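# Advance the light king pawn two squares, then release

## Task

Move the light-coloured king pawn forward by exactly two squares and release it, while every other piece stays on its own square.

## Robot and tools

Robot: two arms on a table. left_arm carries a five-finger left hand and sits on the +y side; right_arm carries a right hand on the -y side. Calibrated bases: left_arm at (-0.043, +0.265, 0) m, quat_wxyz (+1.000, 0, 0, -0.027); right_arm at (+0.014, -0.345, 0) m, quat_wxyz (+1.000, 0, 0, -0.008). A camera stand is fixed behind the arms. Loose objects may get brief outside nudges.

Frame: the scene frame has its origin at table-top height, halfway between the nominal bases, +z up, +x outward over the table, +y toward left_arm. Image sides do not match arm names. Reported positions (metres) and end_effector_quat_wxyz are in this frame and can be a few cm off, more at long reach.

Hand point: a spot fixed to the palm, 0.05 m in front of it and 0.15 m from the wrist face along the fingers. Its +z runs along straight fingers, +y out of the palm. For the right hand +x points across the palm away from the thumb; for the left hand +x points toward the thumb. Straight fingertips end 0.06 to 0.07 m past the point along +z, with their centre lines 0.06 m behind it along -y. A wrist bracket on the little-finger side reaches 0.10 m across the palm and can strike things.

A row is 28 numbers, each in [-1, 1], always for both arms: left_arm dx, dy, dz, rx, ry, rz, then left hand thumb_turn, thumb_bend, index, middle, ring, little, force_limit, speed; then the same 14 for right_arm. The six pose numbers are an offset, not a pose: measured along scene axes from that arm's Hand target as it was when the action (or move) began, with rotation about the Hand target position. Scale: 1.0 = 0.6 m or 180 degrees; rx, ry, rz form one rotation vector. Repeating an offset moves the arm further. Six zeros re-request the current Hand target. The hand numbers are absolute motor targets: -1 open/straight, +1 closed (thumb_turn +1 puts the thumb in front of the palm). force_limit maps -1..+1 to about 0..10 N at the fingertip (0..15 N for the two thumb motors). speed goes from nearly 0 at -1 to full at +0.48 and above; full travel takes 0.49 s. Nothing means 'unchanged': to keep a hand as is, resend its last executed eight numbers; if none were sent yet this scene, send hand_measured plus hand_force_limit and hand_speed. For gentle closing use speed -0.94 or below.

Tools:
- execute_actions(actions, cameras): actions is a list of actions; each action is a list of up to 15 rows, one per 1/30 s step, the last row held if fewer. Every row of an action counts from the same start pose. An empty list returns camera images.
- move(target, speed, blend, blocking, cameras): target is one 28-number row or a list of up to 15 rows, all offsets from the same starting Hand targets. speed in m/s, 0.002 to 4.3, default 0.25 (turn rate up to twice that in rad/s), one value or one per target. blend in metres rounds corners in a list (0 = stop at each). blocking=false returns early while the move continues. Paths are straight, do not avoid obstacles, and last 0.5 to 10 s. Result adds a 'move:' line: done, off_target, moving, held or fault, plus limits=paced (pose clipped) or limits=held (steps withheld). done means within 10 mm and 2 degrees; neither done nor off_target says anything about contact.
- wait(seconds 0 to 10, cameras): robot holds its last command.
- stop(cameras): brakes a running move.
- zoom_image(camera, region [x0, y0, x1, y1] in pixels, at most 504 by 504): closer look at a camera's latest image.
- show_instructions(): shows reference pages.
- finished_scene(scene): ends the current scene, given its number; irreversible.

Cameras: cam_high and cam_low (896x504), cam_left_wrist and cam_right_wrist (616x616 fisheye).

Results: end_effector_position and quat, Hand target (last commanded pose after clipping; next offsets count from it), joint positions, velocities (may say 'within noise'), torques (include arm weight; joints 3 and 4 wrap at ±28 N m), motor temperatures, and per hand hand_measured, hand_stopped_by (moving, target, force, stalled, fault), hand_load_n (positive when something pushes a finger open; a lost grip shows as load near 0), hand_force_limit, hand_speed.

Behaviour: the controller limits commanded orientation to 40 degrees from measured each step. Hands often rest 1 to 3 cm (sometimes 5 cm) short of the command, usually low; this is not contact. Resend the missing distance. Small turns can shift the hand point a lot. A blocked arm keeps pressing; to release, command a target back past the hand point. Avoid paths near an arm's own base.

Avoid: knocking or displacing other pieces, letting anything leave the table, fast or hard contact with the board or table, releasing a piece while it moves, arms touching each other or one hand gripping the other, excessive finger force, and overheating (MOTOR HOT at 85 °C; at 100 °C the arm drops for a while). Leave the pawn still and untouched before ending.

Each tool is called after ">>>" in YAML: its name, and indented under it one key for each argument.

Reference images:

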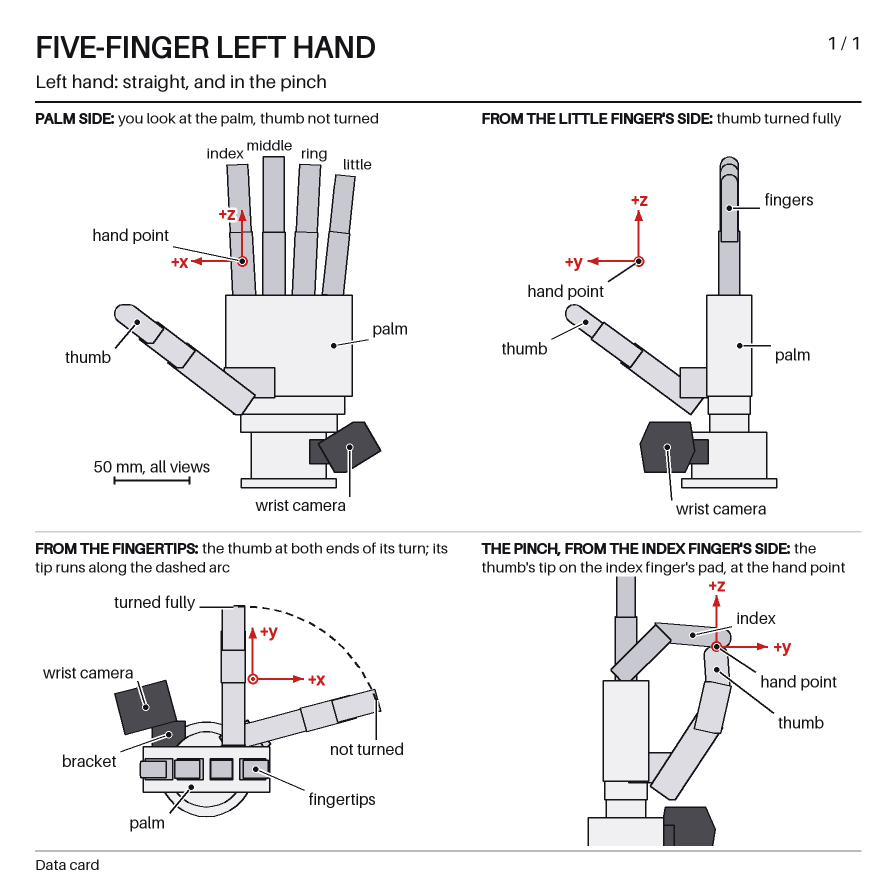

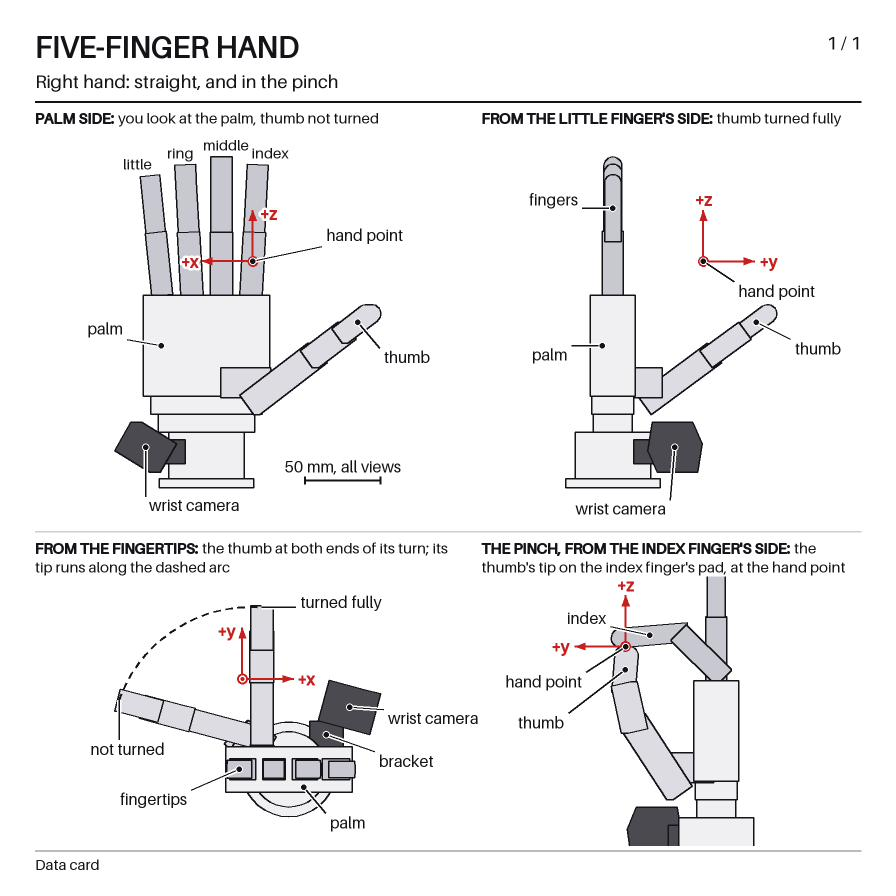

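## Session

>>> execute_actions:
  actions: []

Scene clock: 0.00 s.
left_arm: end_effector_position=(+0.5596, -0.2243, +0.2449) hand_measured=(-1.000, -1.000, -1.000, -1.000, -1.000, -1.000) hand_load_n=(+0.0, +0.0, +0.0, +0.0, +0.0, +0.0) hand_stopped_by=(target, target, target, target, target, target) hand_force_limit=0.00 hand_speed=-0.80 end_effector_quat_wxyz=(+0.070, -0.083, +0.688, -0.717) | right_arm: end_effector_position=(+0.4088, -0.2855, +0.2149) hand_measured=(-1.000, -1.000, -1.000, -1.000, -1.000, -1.000) hand_load_n=(+0.0, +0.0, +0.0, +0.0, +0.0, +0.0) hand_stopped_by=(target, target, target, target, target, target) hand_force_limit=0.00 hand_speed=-0.80 end_effector_quat_wxyz=(+0.341, -0.018, +0.860, -0.380)
Joint positions: left_arm=[-0.402 1.988 1.565 0.485 0.898 -0.071] | right_arm=[0.519 0.995 0.764 -0.913 1.018 1.791]
Joint velocities: within noise
Joint torques (N m): no reading
Motor temperatures (°C): left_arm=[30 25 24 28 24 24] | right_arm=[27 29 28 27 25 27]
Heat: left arm: hottest waist 30 °C; right arm: hottest shoulder 29 °C.
Hand target: left_arm +0.5639, -0.2264, +0.2597; +0.079, -0.073, +0.683, -0.723 | right_arm +0.4157, -0.2819, +0.2302; +0.354, -0.010, +0.857, -0.374

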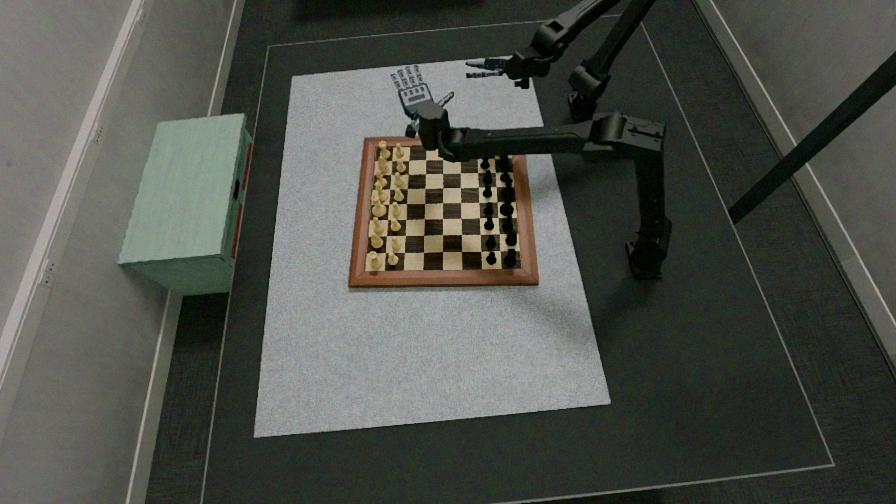

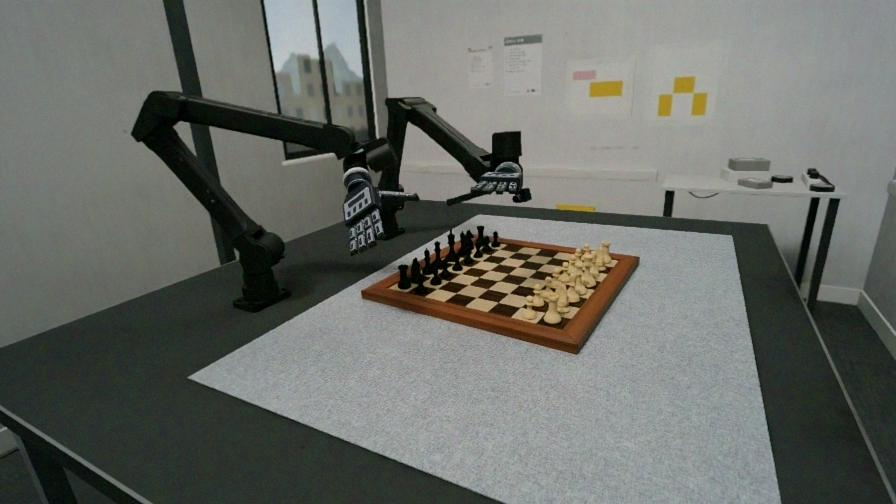

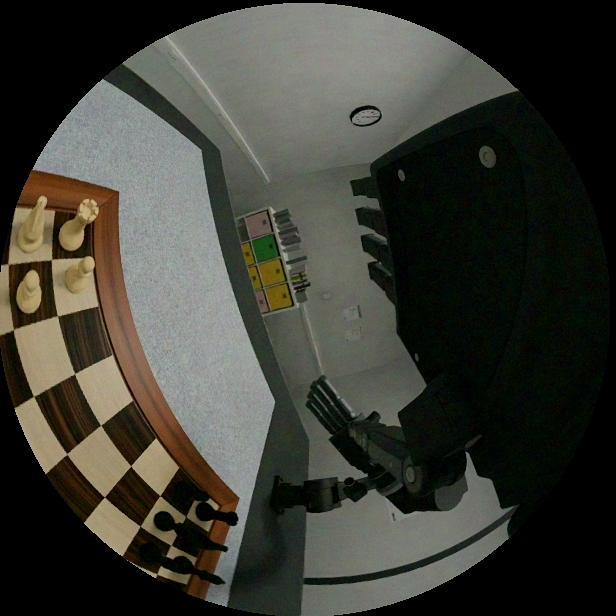

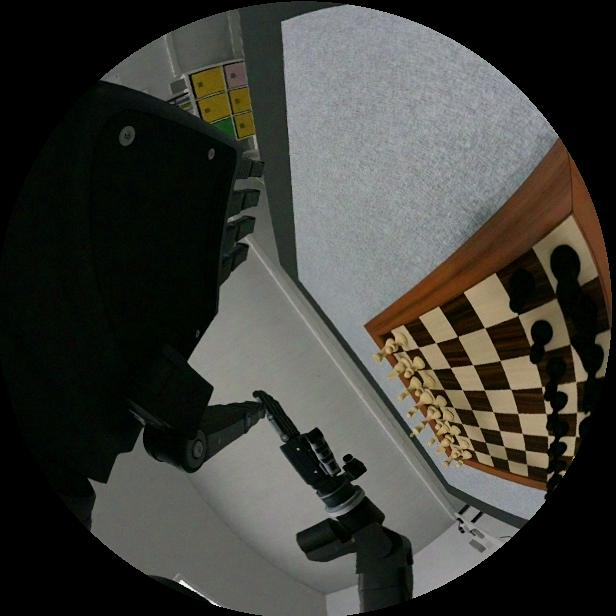

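>>> zoom_image:
  camera: "cam_high"
  region: [345, 220, 415, 290]

>>> zoom_image:
  camera: "cam_high"
  region: [475, 220, 545, 290]

>>> zoom_image:
  camera: "cam_high"
  region: [355, 125, 425, 195]

>>> zoom_image:
  camera: "cam_high"
  region: [480, 140, 550, 210]

>>> zoom_image:
  camera: "cam_high"
  region: [360, 165, 430, 235]

Scaled by 7.200 from the camera's 896x504 image, which has a finer 1280x720 frame.

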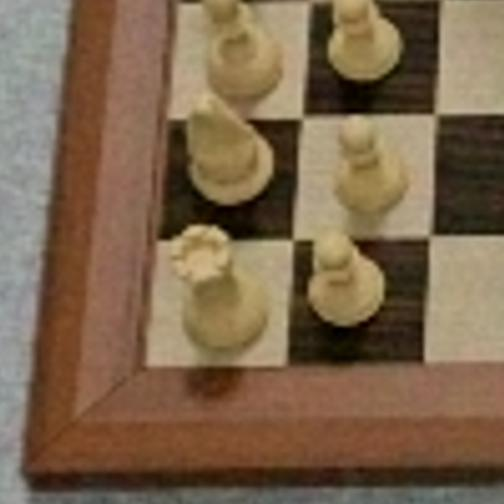

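Scaled by 7.200 from the camera's 896x504 image, which has a finer 1280x720 frame.

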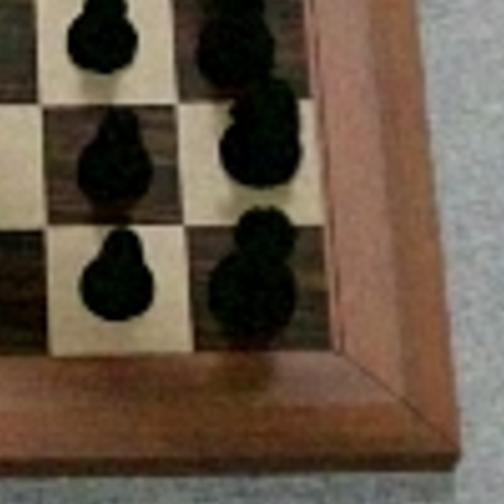

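Scaled by 7.200 from the camera's 896x504 image, which has a finer 1280x720 frame.

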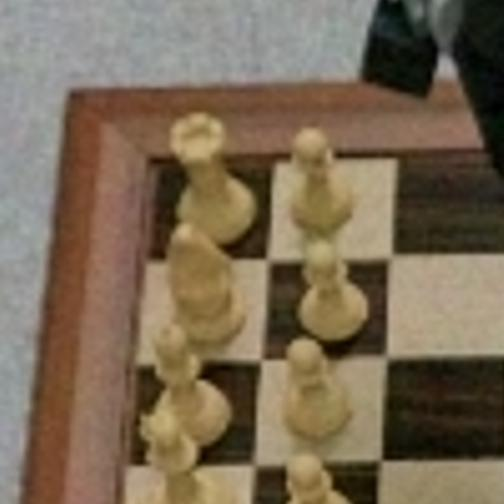

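Scaled by 7.200 from the camera's 896x504 image, which has a finer 1280x720 frame.

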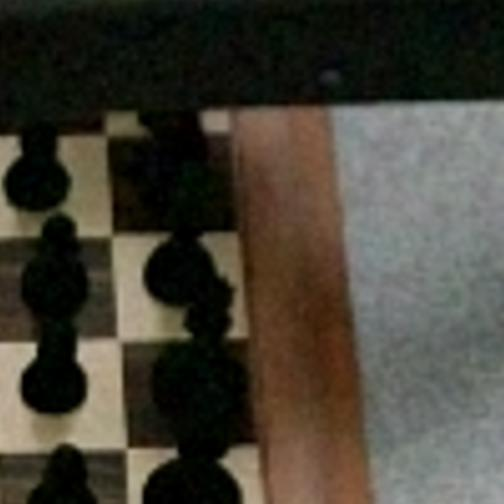

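Scaled by 7.200 from the camera's 896x504 image, which has a finer 1280x720 frame.

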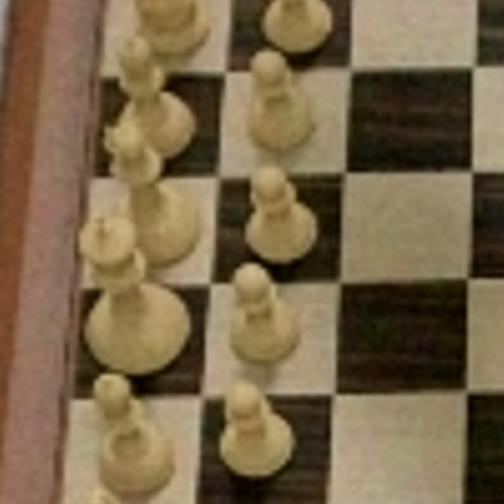

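>>> move:
  target:
    - [-0.2732,0.844,0.1172,0,0,0.278,-1,-1,-1,-1,-1,-1,0,-0.8,0.0072,0.0198,0.083,-0.0347,0.307,0.4058,-1,-1,-0.75,-0.75,1,1,0,0]
    - [-0.2732,0.844,0.1172,0,0,0.278,-1,-1,-1,-1,-1,-1,0,-0.8,0.2738,0.3365,0.033,-0.0347,0.307,0.4058,-1,-1,-0.75,-0.75,1,1,0,0]
    - [-0.2732,0.844,0.1172,0,0,0.278,-1,-1,-1,-1,-1,-1,0,-0.8,0.4105,0.5115,-0.1087,-0.0347,0.307,0.4058,-1,-1,-0.75,-0.75,1,1,0,0]
    - [-0.2732,0.844,0.1172,0,0,0.278,-1,-1,-1,-1,-1,-1,0,-0.8,0.4222,0.5448,-0.1337,-0.0347,0.307,0.4058,-1,-1,-0.75,-0.75,1,1,0,0]
  speed: [0.35,0.2,0.12,0.07]
  blend: [0.0,0.02,0.01,0]
  cameras: ["cam_high","cam_low","cam_right_wrist"]

>>> zoom_image:
  camera: "cam_high"
  region: [360, 160, 430, 230]

>>> zoom_image:
  camera: "cam_low"
  region: [500, 220, 600, 320]

Scene clock: 10.10 s.
left_arm: end_effector_position=(+0.4034, +0.2782, +0.3294) hand_measured=(-1.000, -1.000, -1.000, -1.000, -1.000, -1.000) hand_load_n=(-0.5, +0.0, +0.0, +0.0, -0.5, +0.0) hand_stopped_by=(target, target, target, target, target, target) hand_force_limit=0.00 hand_speed=-0.80 end_effector_quat_wxyz=(+0.379, -0.350, +0.590, -0.621) | right_arm: end_effector_position=(+0.6653, +0.0369, +0.1442) hand_measured=(-1.000, -1.000, -0.750, -0.750, +1.000, +1.000) hand_load_n=(+0.0, +0.0, +0.0, +0.0, +0.0, +0.0) hand_stopped_by=(target, target, target, target, target, target) hand_force_limit=0.00 hand_speed=0.00 end_effector_quat_wxyz=(-0.087, +0.676, -0.726, +0.094)
Joint positions: left_arm=[0.488 1.01 0.701 0.407 0.919 -0.066] | right_arm=[0.506 2.506 2.823 -1.669 0.136 0.546]
Joint torques (N m): left_arm=[1.26 -5.71 9.77 1.1 0.14 -0.18] | right_arm=[1.03 -21.3 13.08 0.34 0.33 0.11]
Heat: left arm: hottest waist 30 °C; right arm: hottest shoulder 29 °C.
Hand target: left_arm +0.4000, +0.2800, +0.3302; +0.377, -0.355, +0.587, -0.622 | right_arm +0.6690, +0.0448, +0.1499; -0.089, +0.676, -0.726, +0.096
Off the commanded pose: left_arm 0.004 m, 1 deg | right_arm 0.011 m, 0 deg.
joint sent to its limit (right arm) — joint 4 (wrist pitch), lower limit. The joint targets still meet the commanded pose.
move: off_target (right_arm)
Images, in order (width x height): cam_high 896x504, cam_low 896x504, cam_right_wrist 616x616.

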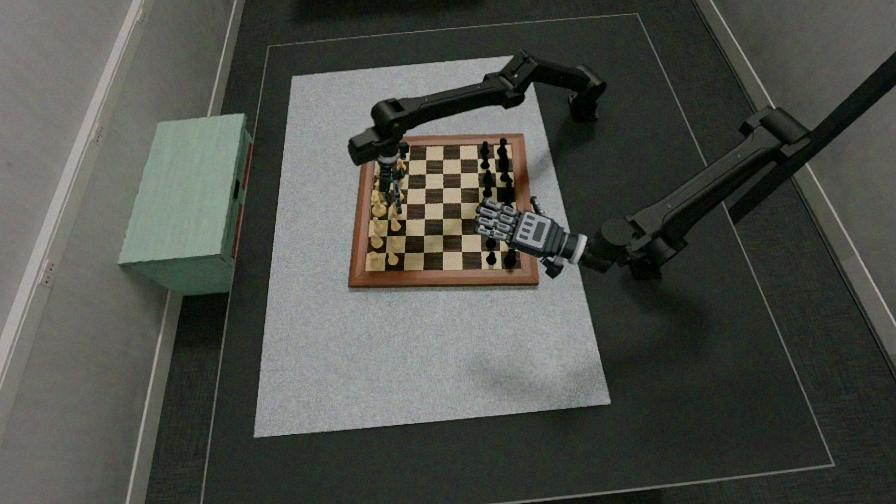

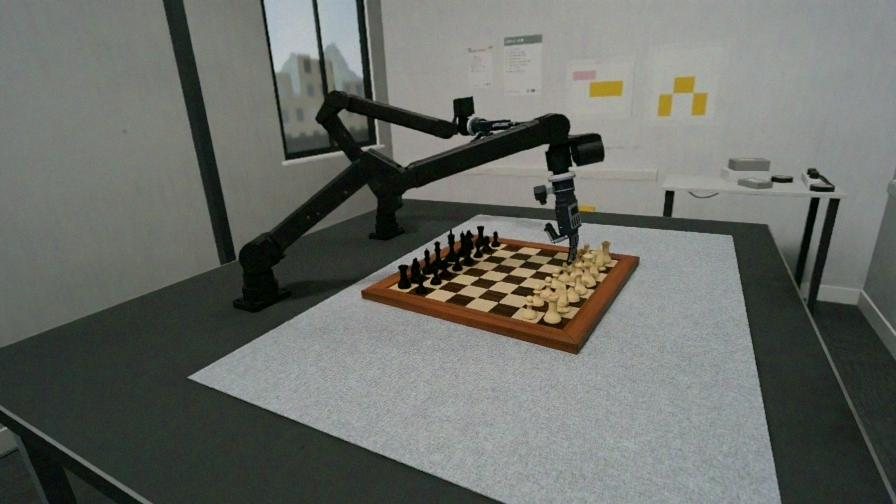

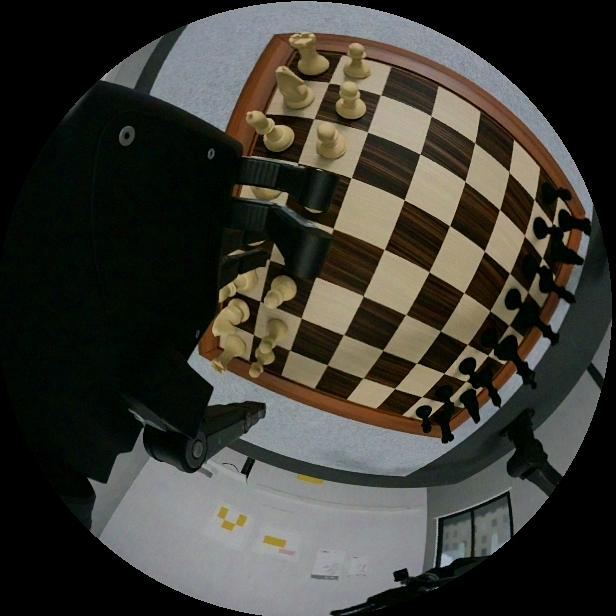

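Scaled by 7.200 from the camera's 896x504 image, which has a finer 1280x720 frame.

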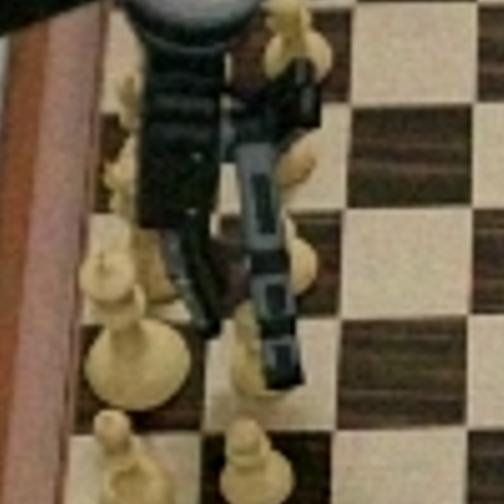

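Scaled by 5.040 from the camera's 896x504 image, which has a finer 1280x720 frame.

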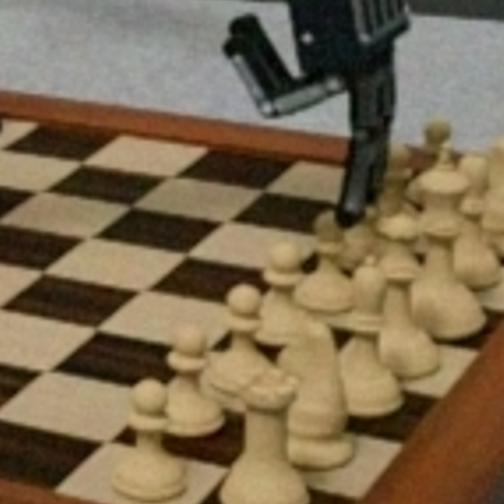

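>>> zoom_image:
  camera: "cam_high"
  region: [370, 180, 410, 220]

>>> zoom_image:
  camera: "cam_low"
  region: [550, 245, 590, 285]

>>> zoom_image:
  camera: "cam_right_wrist"
  region: [200, 180, 350, 350]

Scaled by 12.600 from the camera's 896x504 image, which has a finer 1280x720 frame.

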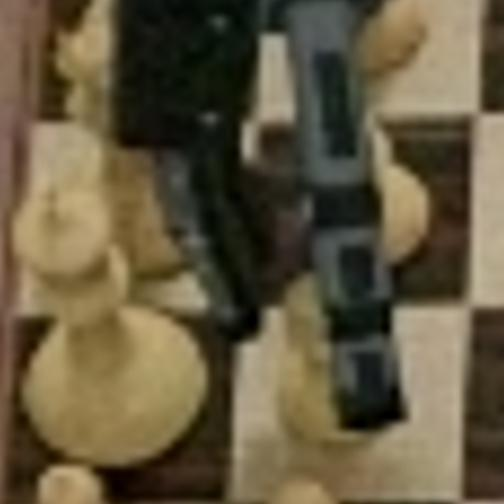

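Scaled by 12.600 from the camera's 896x504 image, which has a finer 1280x720 frame.

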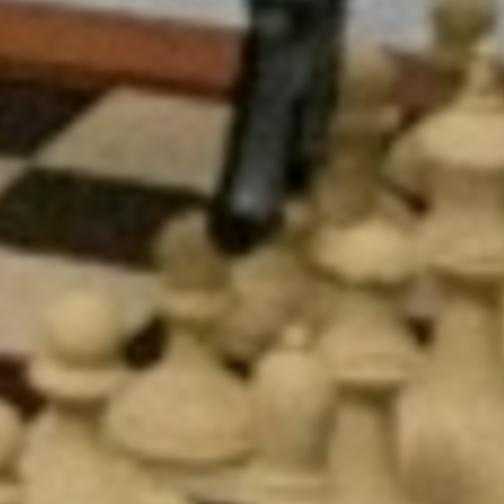

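Scaled by 2.965 from the camera's 616x616 image, which has a finer 880x880 frame.

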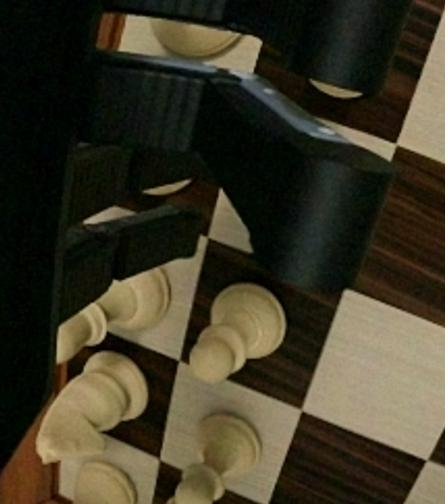

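>>> move:
  target: [0,0,0,0,0,0,-1,-1,-1,-1,-1,-1,0,-0.8,0.0108,-0.0017,-0.0615,0,0,0,-1,-1,-0.75,-0.75,1,1,0,0]
  speed: 0.05
  cameras: ["cam_high","cam_low","cam_right_wrist"]

>>> zoom_image:
  camera: "cam_high"
  region: [370, 180, 410, 220]

>>> zoom_image:
  camera: "cam_low"
  region: [540, 245, 590, 295]

Scene clock: 12.47 s.
left_arm: end_effector_position=(+0.4034, +0.2782, +0.3294) hand_measured=(-1.000, -1.000, -1.000, -1.000, -1.000, -1.000) hand_load_n=(+0.0, +0.0, +0.0, +0.0, +0.0, +0.0) hand_stopped_by=(target, target, target, target, target, target) hand_force_limit=0.00 hand_speed=-0.80 end_effector_quat_wxyz=(+0.379, -0.350, +0.590, -0.621) | right_arm: end_effector_position=(+0.6721, +0.0405, +0.1231) hand_measured=(-1.000, -1.000, -0.750, -0.750, +1.000, +1.000) hand_load_n=(+0.0, +0.0, +0.0, +0.0, +0.0, +0.0) hand_stopped_by=(target, target, target, target, target, target) hand_force_limit=0.00 hand_speed=0.00 end_effector_quat_wxyz=(-0.089, +0.676, -0.726, +0.094)
Joint positions: left_arm=[0.488 1.01 0.701 0.407 0.919 -0.066] | right_arm=[0.506 2.512 2.777 -1.614 0.136 0.546]
Joint torques (N m): left_arm=[1.14 -5.71 9.76 1.13 0.14 -0.19] | right_arm=[0.5 -21.77 9.65 1.21 0.32 0.06]
Heat: left arm: hottest waist 30 °C; right arm: hottest shoulder 30 °C.
Hand target: left_arm +0.4000, +0.2800, +0.3302; +0.377, -0.355, +0.587, -0.622 | right_arm +0.6754, +0.0438, +0.1130; -0.088, +0.676, -0.726, +0.096
Off the commanded pose: left_arm 0.004 m, 1 deg | right_arm 0.011 m, 0 deg.
move: off_target (right_arm)
Images, in order (width x height): cam_high 896x504, cam_low 896x504, cam_right_wrist 616x616.

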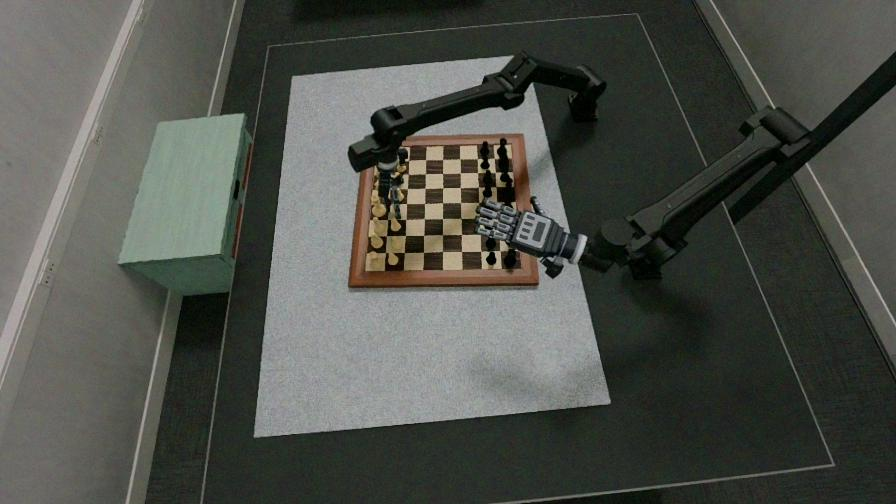

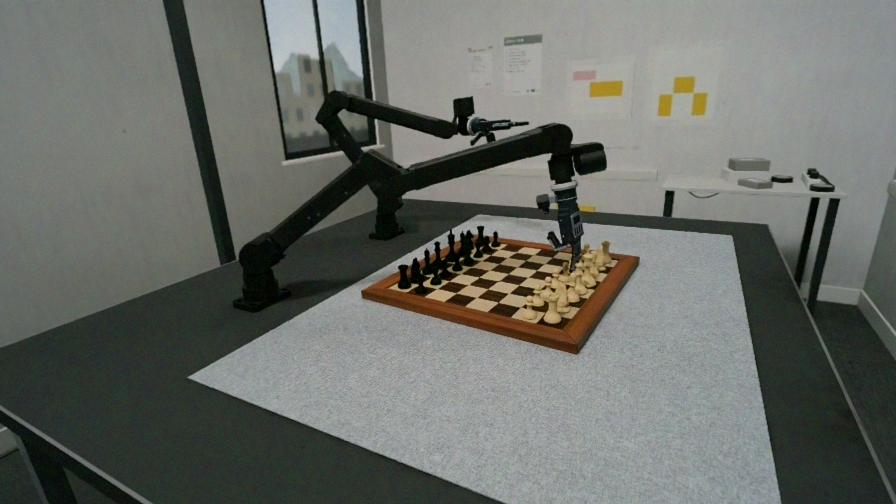

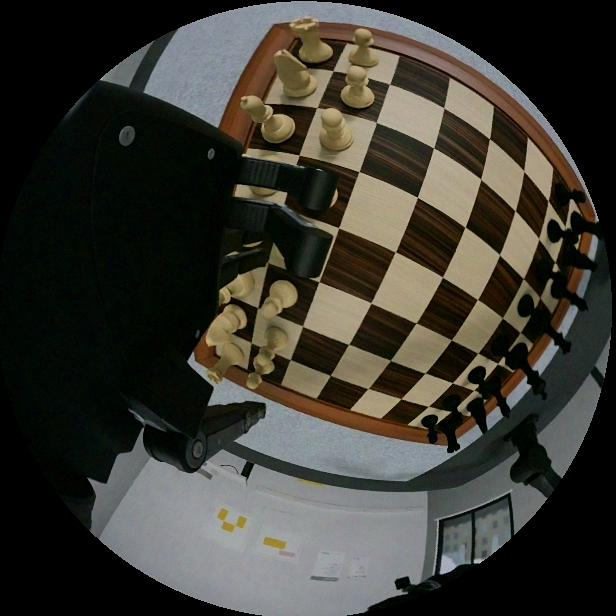

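Scaled by 12.600 from the camera's 896x504 image, which has a finer 1280x720 frame.

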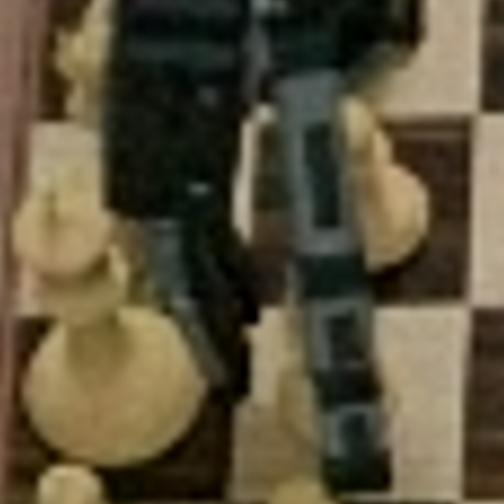

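Scaled by 10.080 from the camera's 896x504 image, which has a finer 1280x720 frame.

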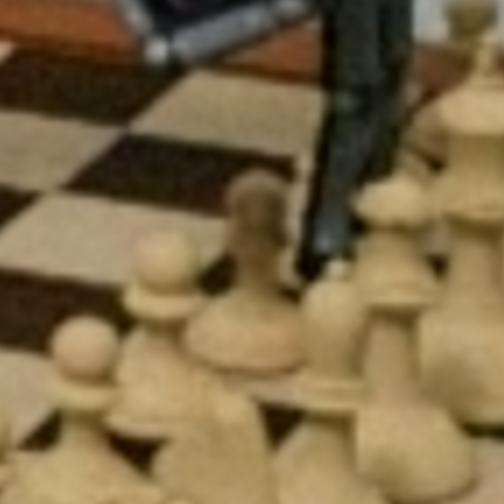

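>>> move:
  target: [0,0,0,0,0,0,-1,-1,-1,-1,-1,-1,0,-0.8,0.0067,-0.012,-0.038,0,0,0,-1,-1,-0.75,-0.75,1,1,0,0]
  speed: 0.05
  cameras: ["cam_high","cam_low","cam_right_wrist"]

>>> zoom_image:
  camera: "cam_high"
  region: [370, 185, 410, 225]

>>> zoom_image:
  camera: "cam_low"
  region: [540, 250, 590, 300]

>>> zoom_image:
  camera: "cam_right_wrist"
  region: [200, 180, 350, 350]

Scene clock: 14.07 s.
left_arm: end_effector_position=(+0.4034, +0.2782, +0.3294) hand_measured=(-1.000, -1.000, -1.000, -1.000, -1.000, -1.000) hand_load_n=(-0.5, +0.0, +0.0, +0.0, +0.0, +0.0) hand_stopped_by=(target, target, target, target, target, target) hand_force_limit=0.00 hand_speed=-0.80 end_effector_quat_wxyz=(+0.379, -0.350, +0.590, -0.621) | right_arm: end_effector_position=(+0.6744, +0.0415, +0.0942) hand_measured=(-1.000, -1.000, -0.750, -0.750, +1.000, +1.000) hand_load_n=(+0.0, +0.0, +0.0, -1.5, +0.0, +0.0) hand_stopped_by=(target, target, target, target, target, target) hand_force_limit=0.00 hand_speed=0.00 end_effector_quat_wxyz=(-0.086, +0.677, -0.725, +0.094)
Joint positions: left_arm=[0.488 1.01 0.701 0.407 0.919 -0.066] | right_arm=[0.506 2.488 2.654 -1.52 0.136 0.544]
Joint torques (N m): left_arm=[1.26 -5.89 9.76 1.1 0.15 -0.19] | right_arm=[-0.5 -23 8.38 1.46 0.22 -0.01]
Heat: left arm: hottest waist 30 °C; right arm: hottest shoulder 30 °C.
Hand target: left_arm +0.4000, +0.2800, +0.3302; +0.377, -0.355, +0.587, -0.622 | right_arm +0.6795, +0.0366, +0.0902; -0.089, +0.676, -0.725, +0.096
Off the commanded pose: left_arm 0.004 m, 1 deg | right_arm 0.008 m, 0 deg.
move: done
Images, in order (width x height): cam_high 896x504, cam_low 896x504, cam_right_wrist 616x616.

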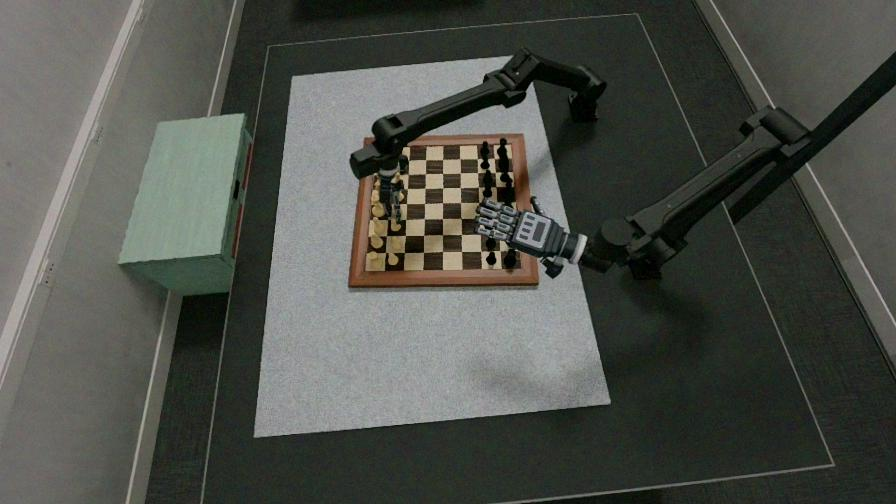

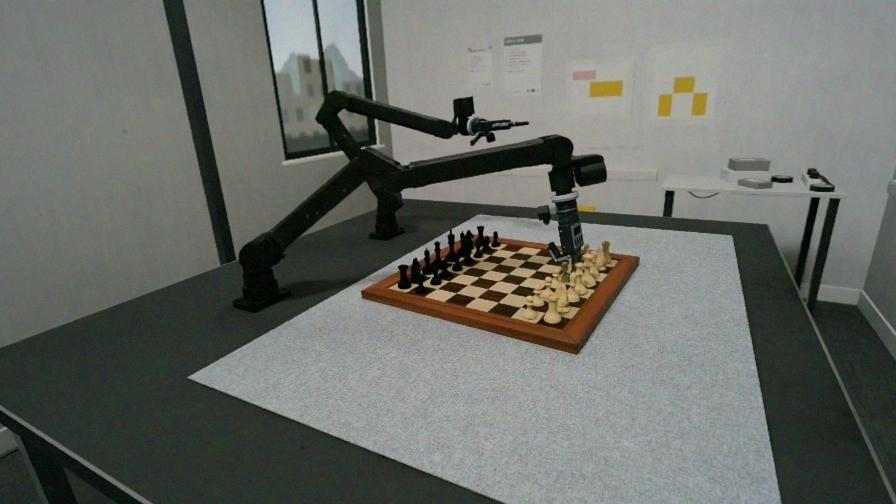

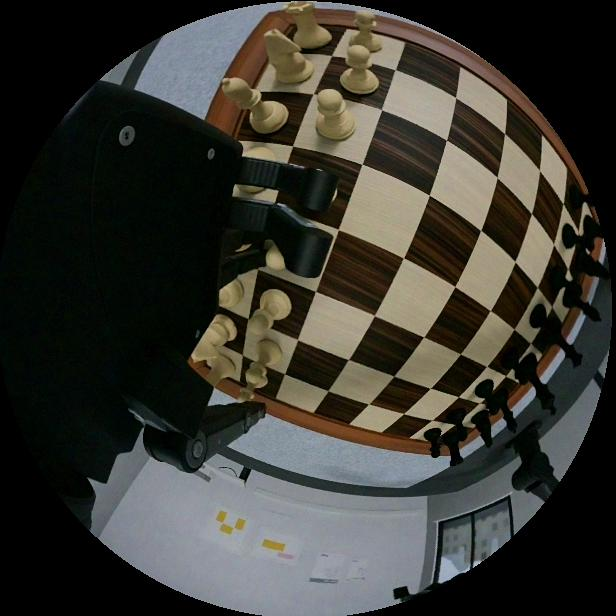

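Scaled by 12.600 from the camera's 896x504 image, which has a finer 1280x720 frame.

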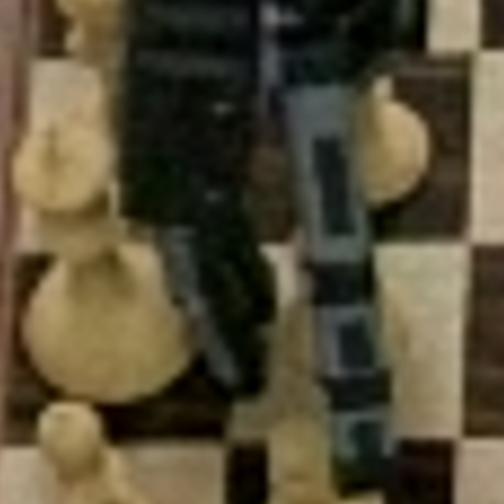

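Scaled by 10.080 from the camera's 896x504 image, which has a finer 1280x720 frame.

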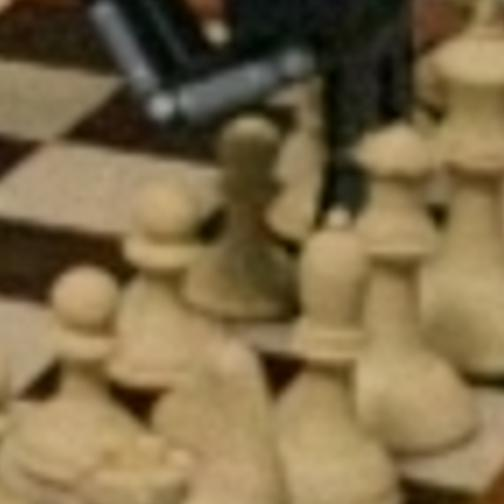

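Scaled by 2.965 from the camera's 616x616 image, which has a finer 880x880 frame.

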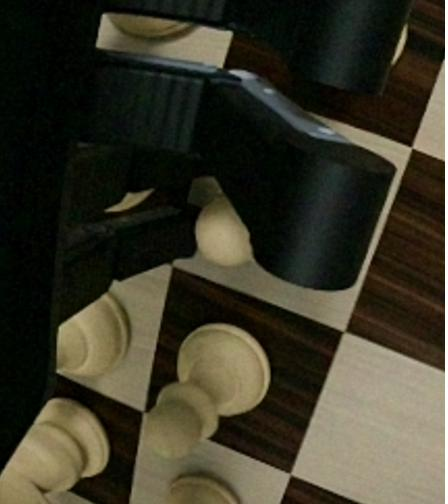

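>>> move:
  target: [0,0,0,0,0,0,-1,-1,-1,-1,-1,-1,0,-0.8,-0.005,-0.022,0.003,0,0,0,-1,-1,-0.75,-0.75,1,1,0,0]
  speed: 0.05
  cameras: ["cam_high","cam_low","cam_right_wrist"]

>>> zoom_image:
  camera: "cam_high"
  region: [370, 185, 410, 225]

>>> zoom_image:
  camera: "cam_right_wrist"
  region: [200, 180, 350, 350]

Scene clock: 15.73 s.
left_arm: end_effector_position=(+0.4034, +0.2782, +0.3294) hand_measured=(-1.000, -1.000, -1.000, -1.000, -1.000, -1.000) hand_load_n=(-0.5, +0.0, +0.0, +0.0, +0.0, +0.0) hand_stopped_by=(target, target, target, target, target, target) hand_force_limit=0.00 hand_speed=-0.80 end_effector_quat_wxyz=(+0.379, -0.350, +0.590, -0.621) | right_arm: end_effector_position=(+0.6726, +0.0398, +0.0937) hand_measured=(-1.000, -1.000, -0.750, -0.750, +1.000, +1.000) hand_load_n=(+0.0, +0.0, +0.0, +0.5, +0.0, +0.0) hand_stopped_by=(target, target, target, target, target, target) hand_force_limit=0.00 hand_speed=0.00 end_effector_quat_wxyz=(-0.096, +0.678, -0.723, +0.094)
Joint positions: left_arm=[0.488 1.01 0.701 0.407 0.919 -0.066] | right_arm=[0.504 2.433 2.546 -1.448 0.131 0.536]
Joint torques (N m): left_arm=[1.2 -5.77 9.76 1.13 0.14 -0.19] | right_arm=[-1.49 -23.36 8.17 0.59 0.28 -0.05]
Heat: left arm: hottest waist 30 °C; right arm: hottest shoulder 30 °C.
Hand target: left_arm +0.4000, +0.2800, +0.3302; +0.377, -0.355, +0.587, -0.622 | right_arm +0.6763, +0.0236, +0.0920; -0.088, +0.676, -0.725, +0.095
Off the commanded pose: left_arm 0.004 m, 1 deg | right_arm 0.017 m, 1 deg.
move: off_target (right_arm)
Images, in order (width x height): cam_high 896x504, cam_low 896x504, cam_right_wrist 616x616.

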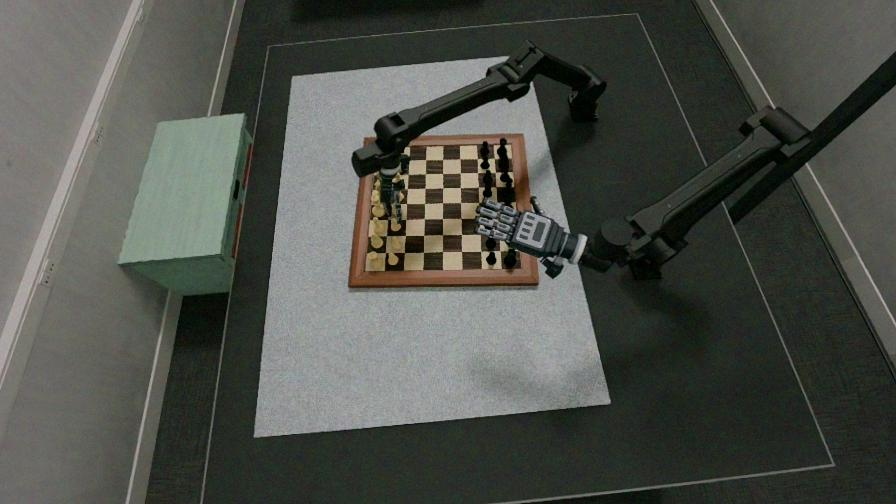

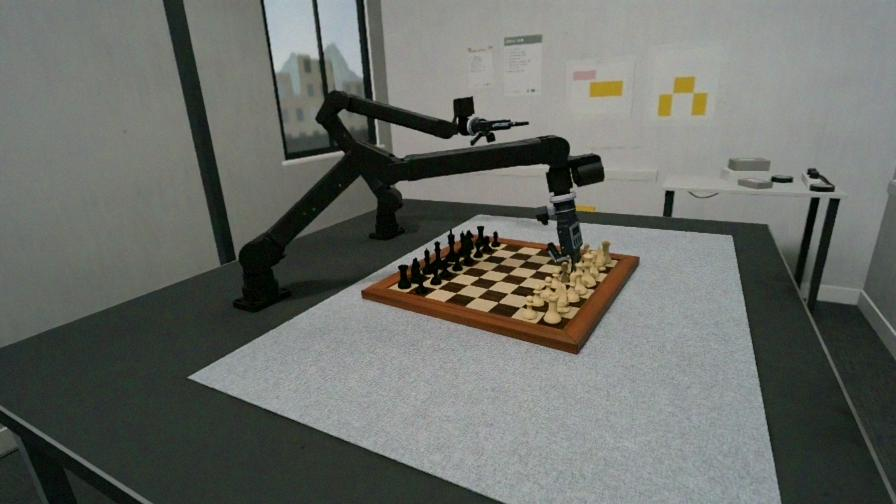

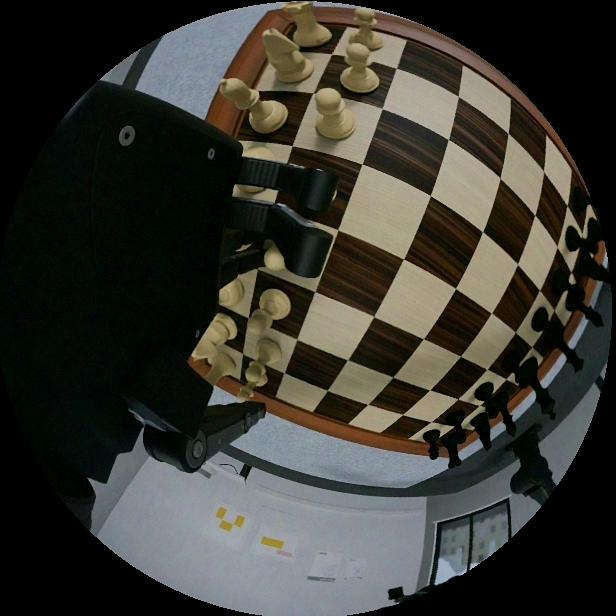

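Scaled by 12.600 from the camera's 896x504 image, which has a finer 1280x720 frame.

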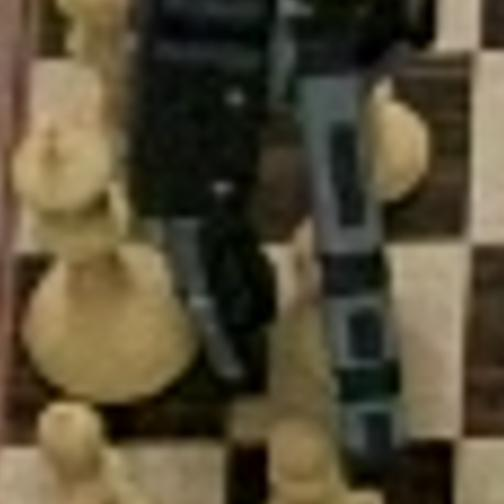

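Scaled by 2.965 from the camera's 616x616 image, which has a finer 880x880 frame.

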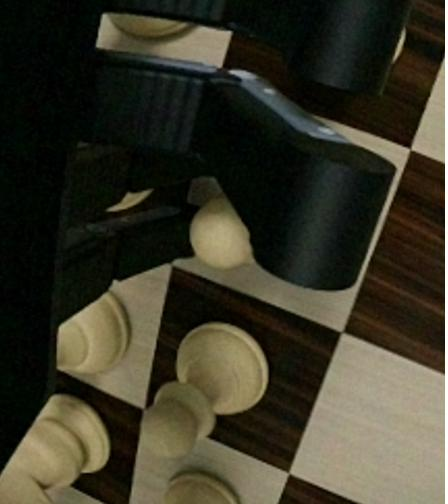

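>>> move:
  target:
    - [0,0,0,0,0,0,-1,-1,-1,-1,-1,-1,0,-0.8,0,0,0,0,0,0,-1,-1,-0.65,-0.65,1,1,0,-0.6]
    - [0,0,0,0,0,0,-1,-1,-1,-1,-1,-1,0,-0.8,-0.0405,0.0268,0.01,0,0,0,-1,-1,-0.65,-0.65,1,1,0,-0.6]
  speed: 0.05
  cameras: ["cam_high","cam_low","cam_right_wrist"]

>>> zoom_image:
  camera: "cam_high"
  region: [370, 185, 410, 225]

>>> zoom_image:
  camera: "cam_right_wrist"
  region: [200, 180, 350, 350]

>>> zoom_image:
  camera: "cam_low"
  region: [530, 240, 590, 300]

Scene clock: 18.43 s.
left_arm: end_effector_position=(+0.4034, +0.2782, +0.3294) hand_measured=(-1.000, -1.000, -1.000, -1.000, -1.000, -1.000) hand_load_n=(-0.5, +0.0, +0.0, +0.0, +0.0, +0.0) hand_stopped_by=(target, target, target, target, target, target) hand_force_limit=0.00 hand_speed=-0.80 end_effector_quat_wxyz=(+0.379, -0.350, +0.590, -0.621) | right_arm: end_effector_position=(+0.6602, +0.0315, +0.0925) hand_measured=(-1.000, -1.000, -0.650, -0.650, +1.000, +1.000) hand_load_n=(+0.0, +0.0, +0.0, +1.5, +0.0, +0.0) hand_stopped_by=(target, target, target, target, target, target) hand_force_limit=0.00 hand_speed=-0.60 end_effector_quat_wxyz=(-0.088, +0.672, -0.729, +0.097)
Joint positions: left_arm=[0.488 1.01 0.701 0.407 0.919 -0.066] | right_arm=[0.504 2.368 2.424 -1.406 0.142 0.553]
Joint torques (N m): left_arm=[1.2 -5.71 9.77 1.1 0.14 -0.19] | right_arm=[1.55 -23.36 8.53 0.47 0.18 0.06]
Heat: left arm: hottest waist 30 °C; right arm: hottest shoulder 31 °C.
Hand target: left_arm +0.4000, +0.2800, +0.3302; +0.377, -0.355, +0.587, -0.622 | right_arm +0.6520, +0.0395, +0.0977; -0.088, +0.676, -0.725, +0.096
Off the commanded pose: left_arm 0.004 m, 1 deg | right_arm 0.013 m, 1 deg.
move: off_target (right_arm)
Images, in order (width x height): cam_high 896x504, cam_low 896x504, cam_right_wrist 616x616.

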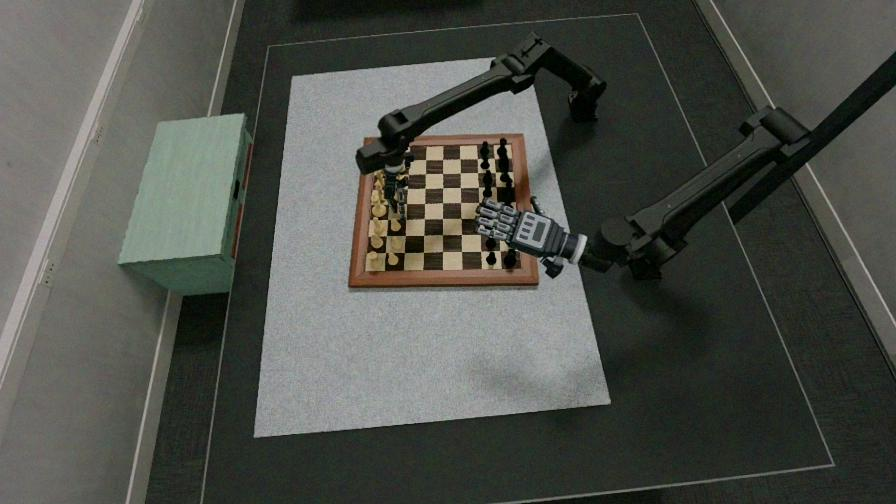

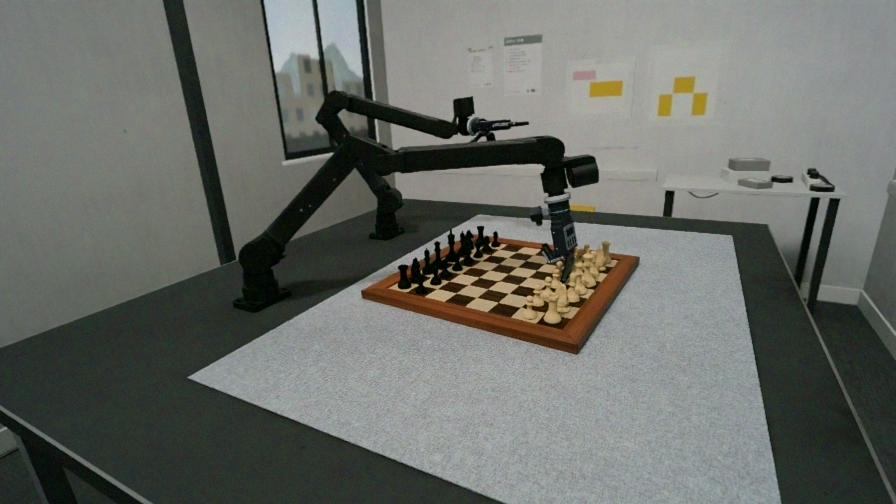

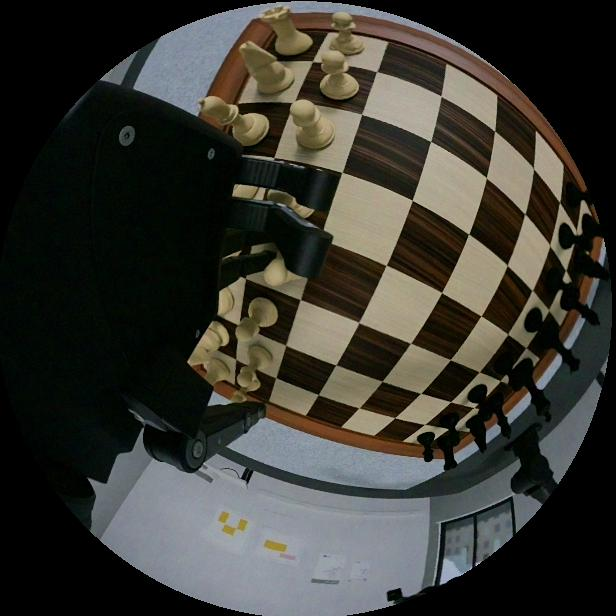

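Scaled by 12.600 from the camera's 896x504 image, which has a finer 1280x720 frame.

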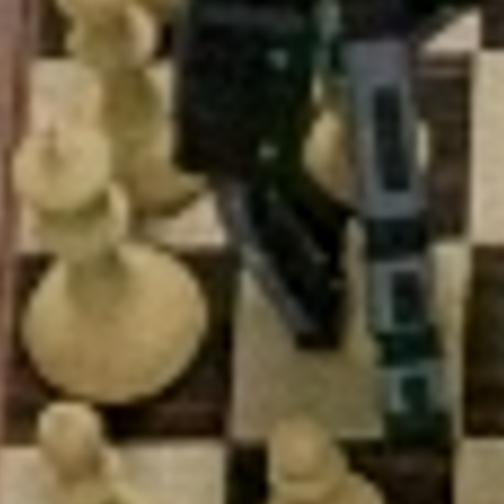

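Scaled by 2.965 from the camera's 616x616 image, which has a finer 880x880 frame.

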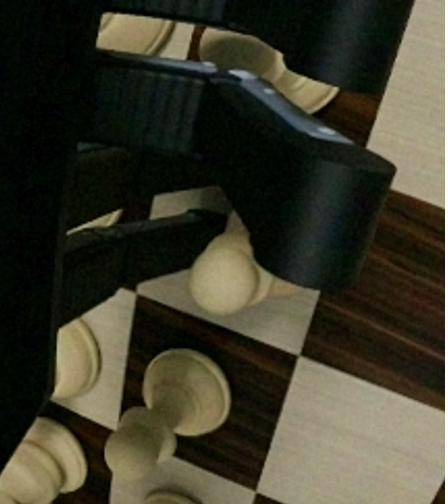

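Scaled by 8.400 from the camera's 896x504 image, which has a finer 1280x720 frame.

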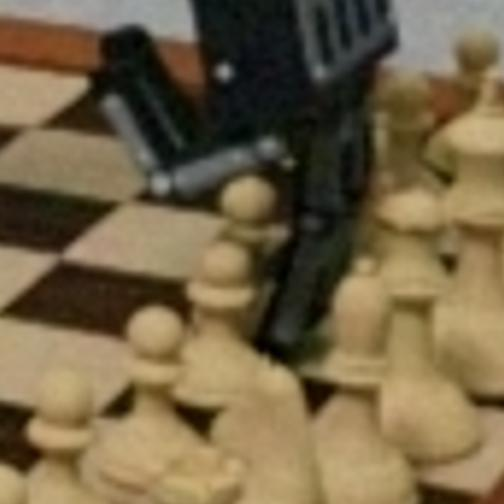

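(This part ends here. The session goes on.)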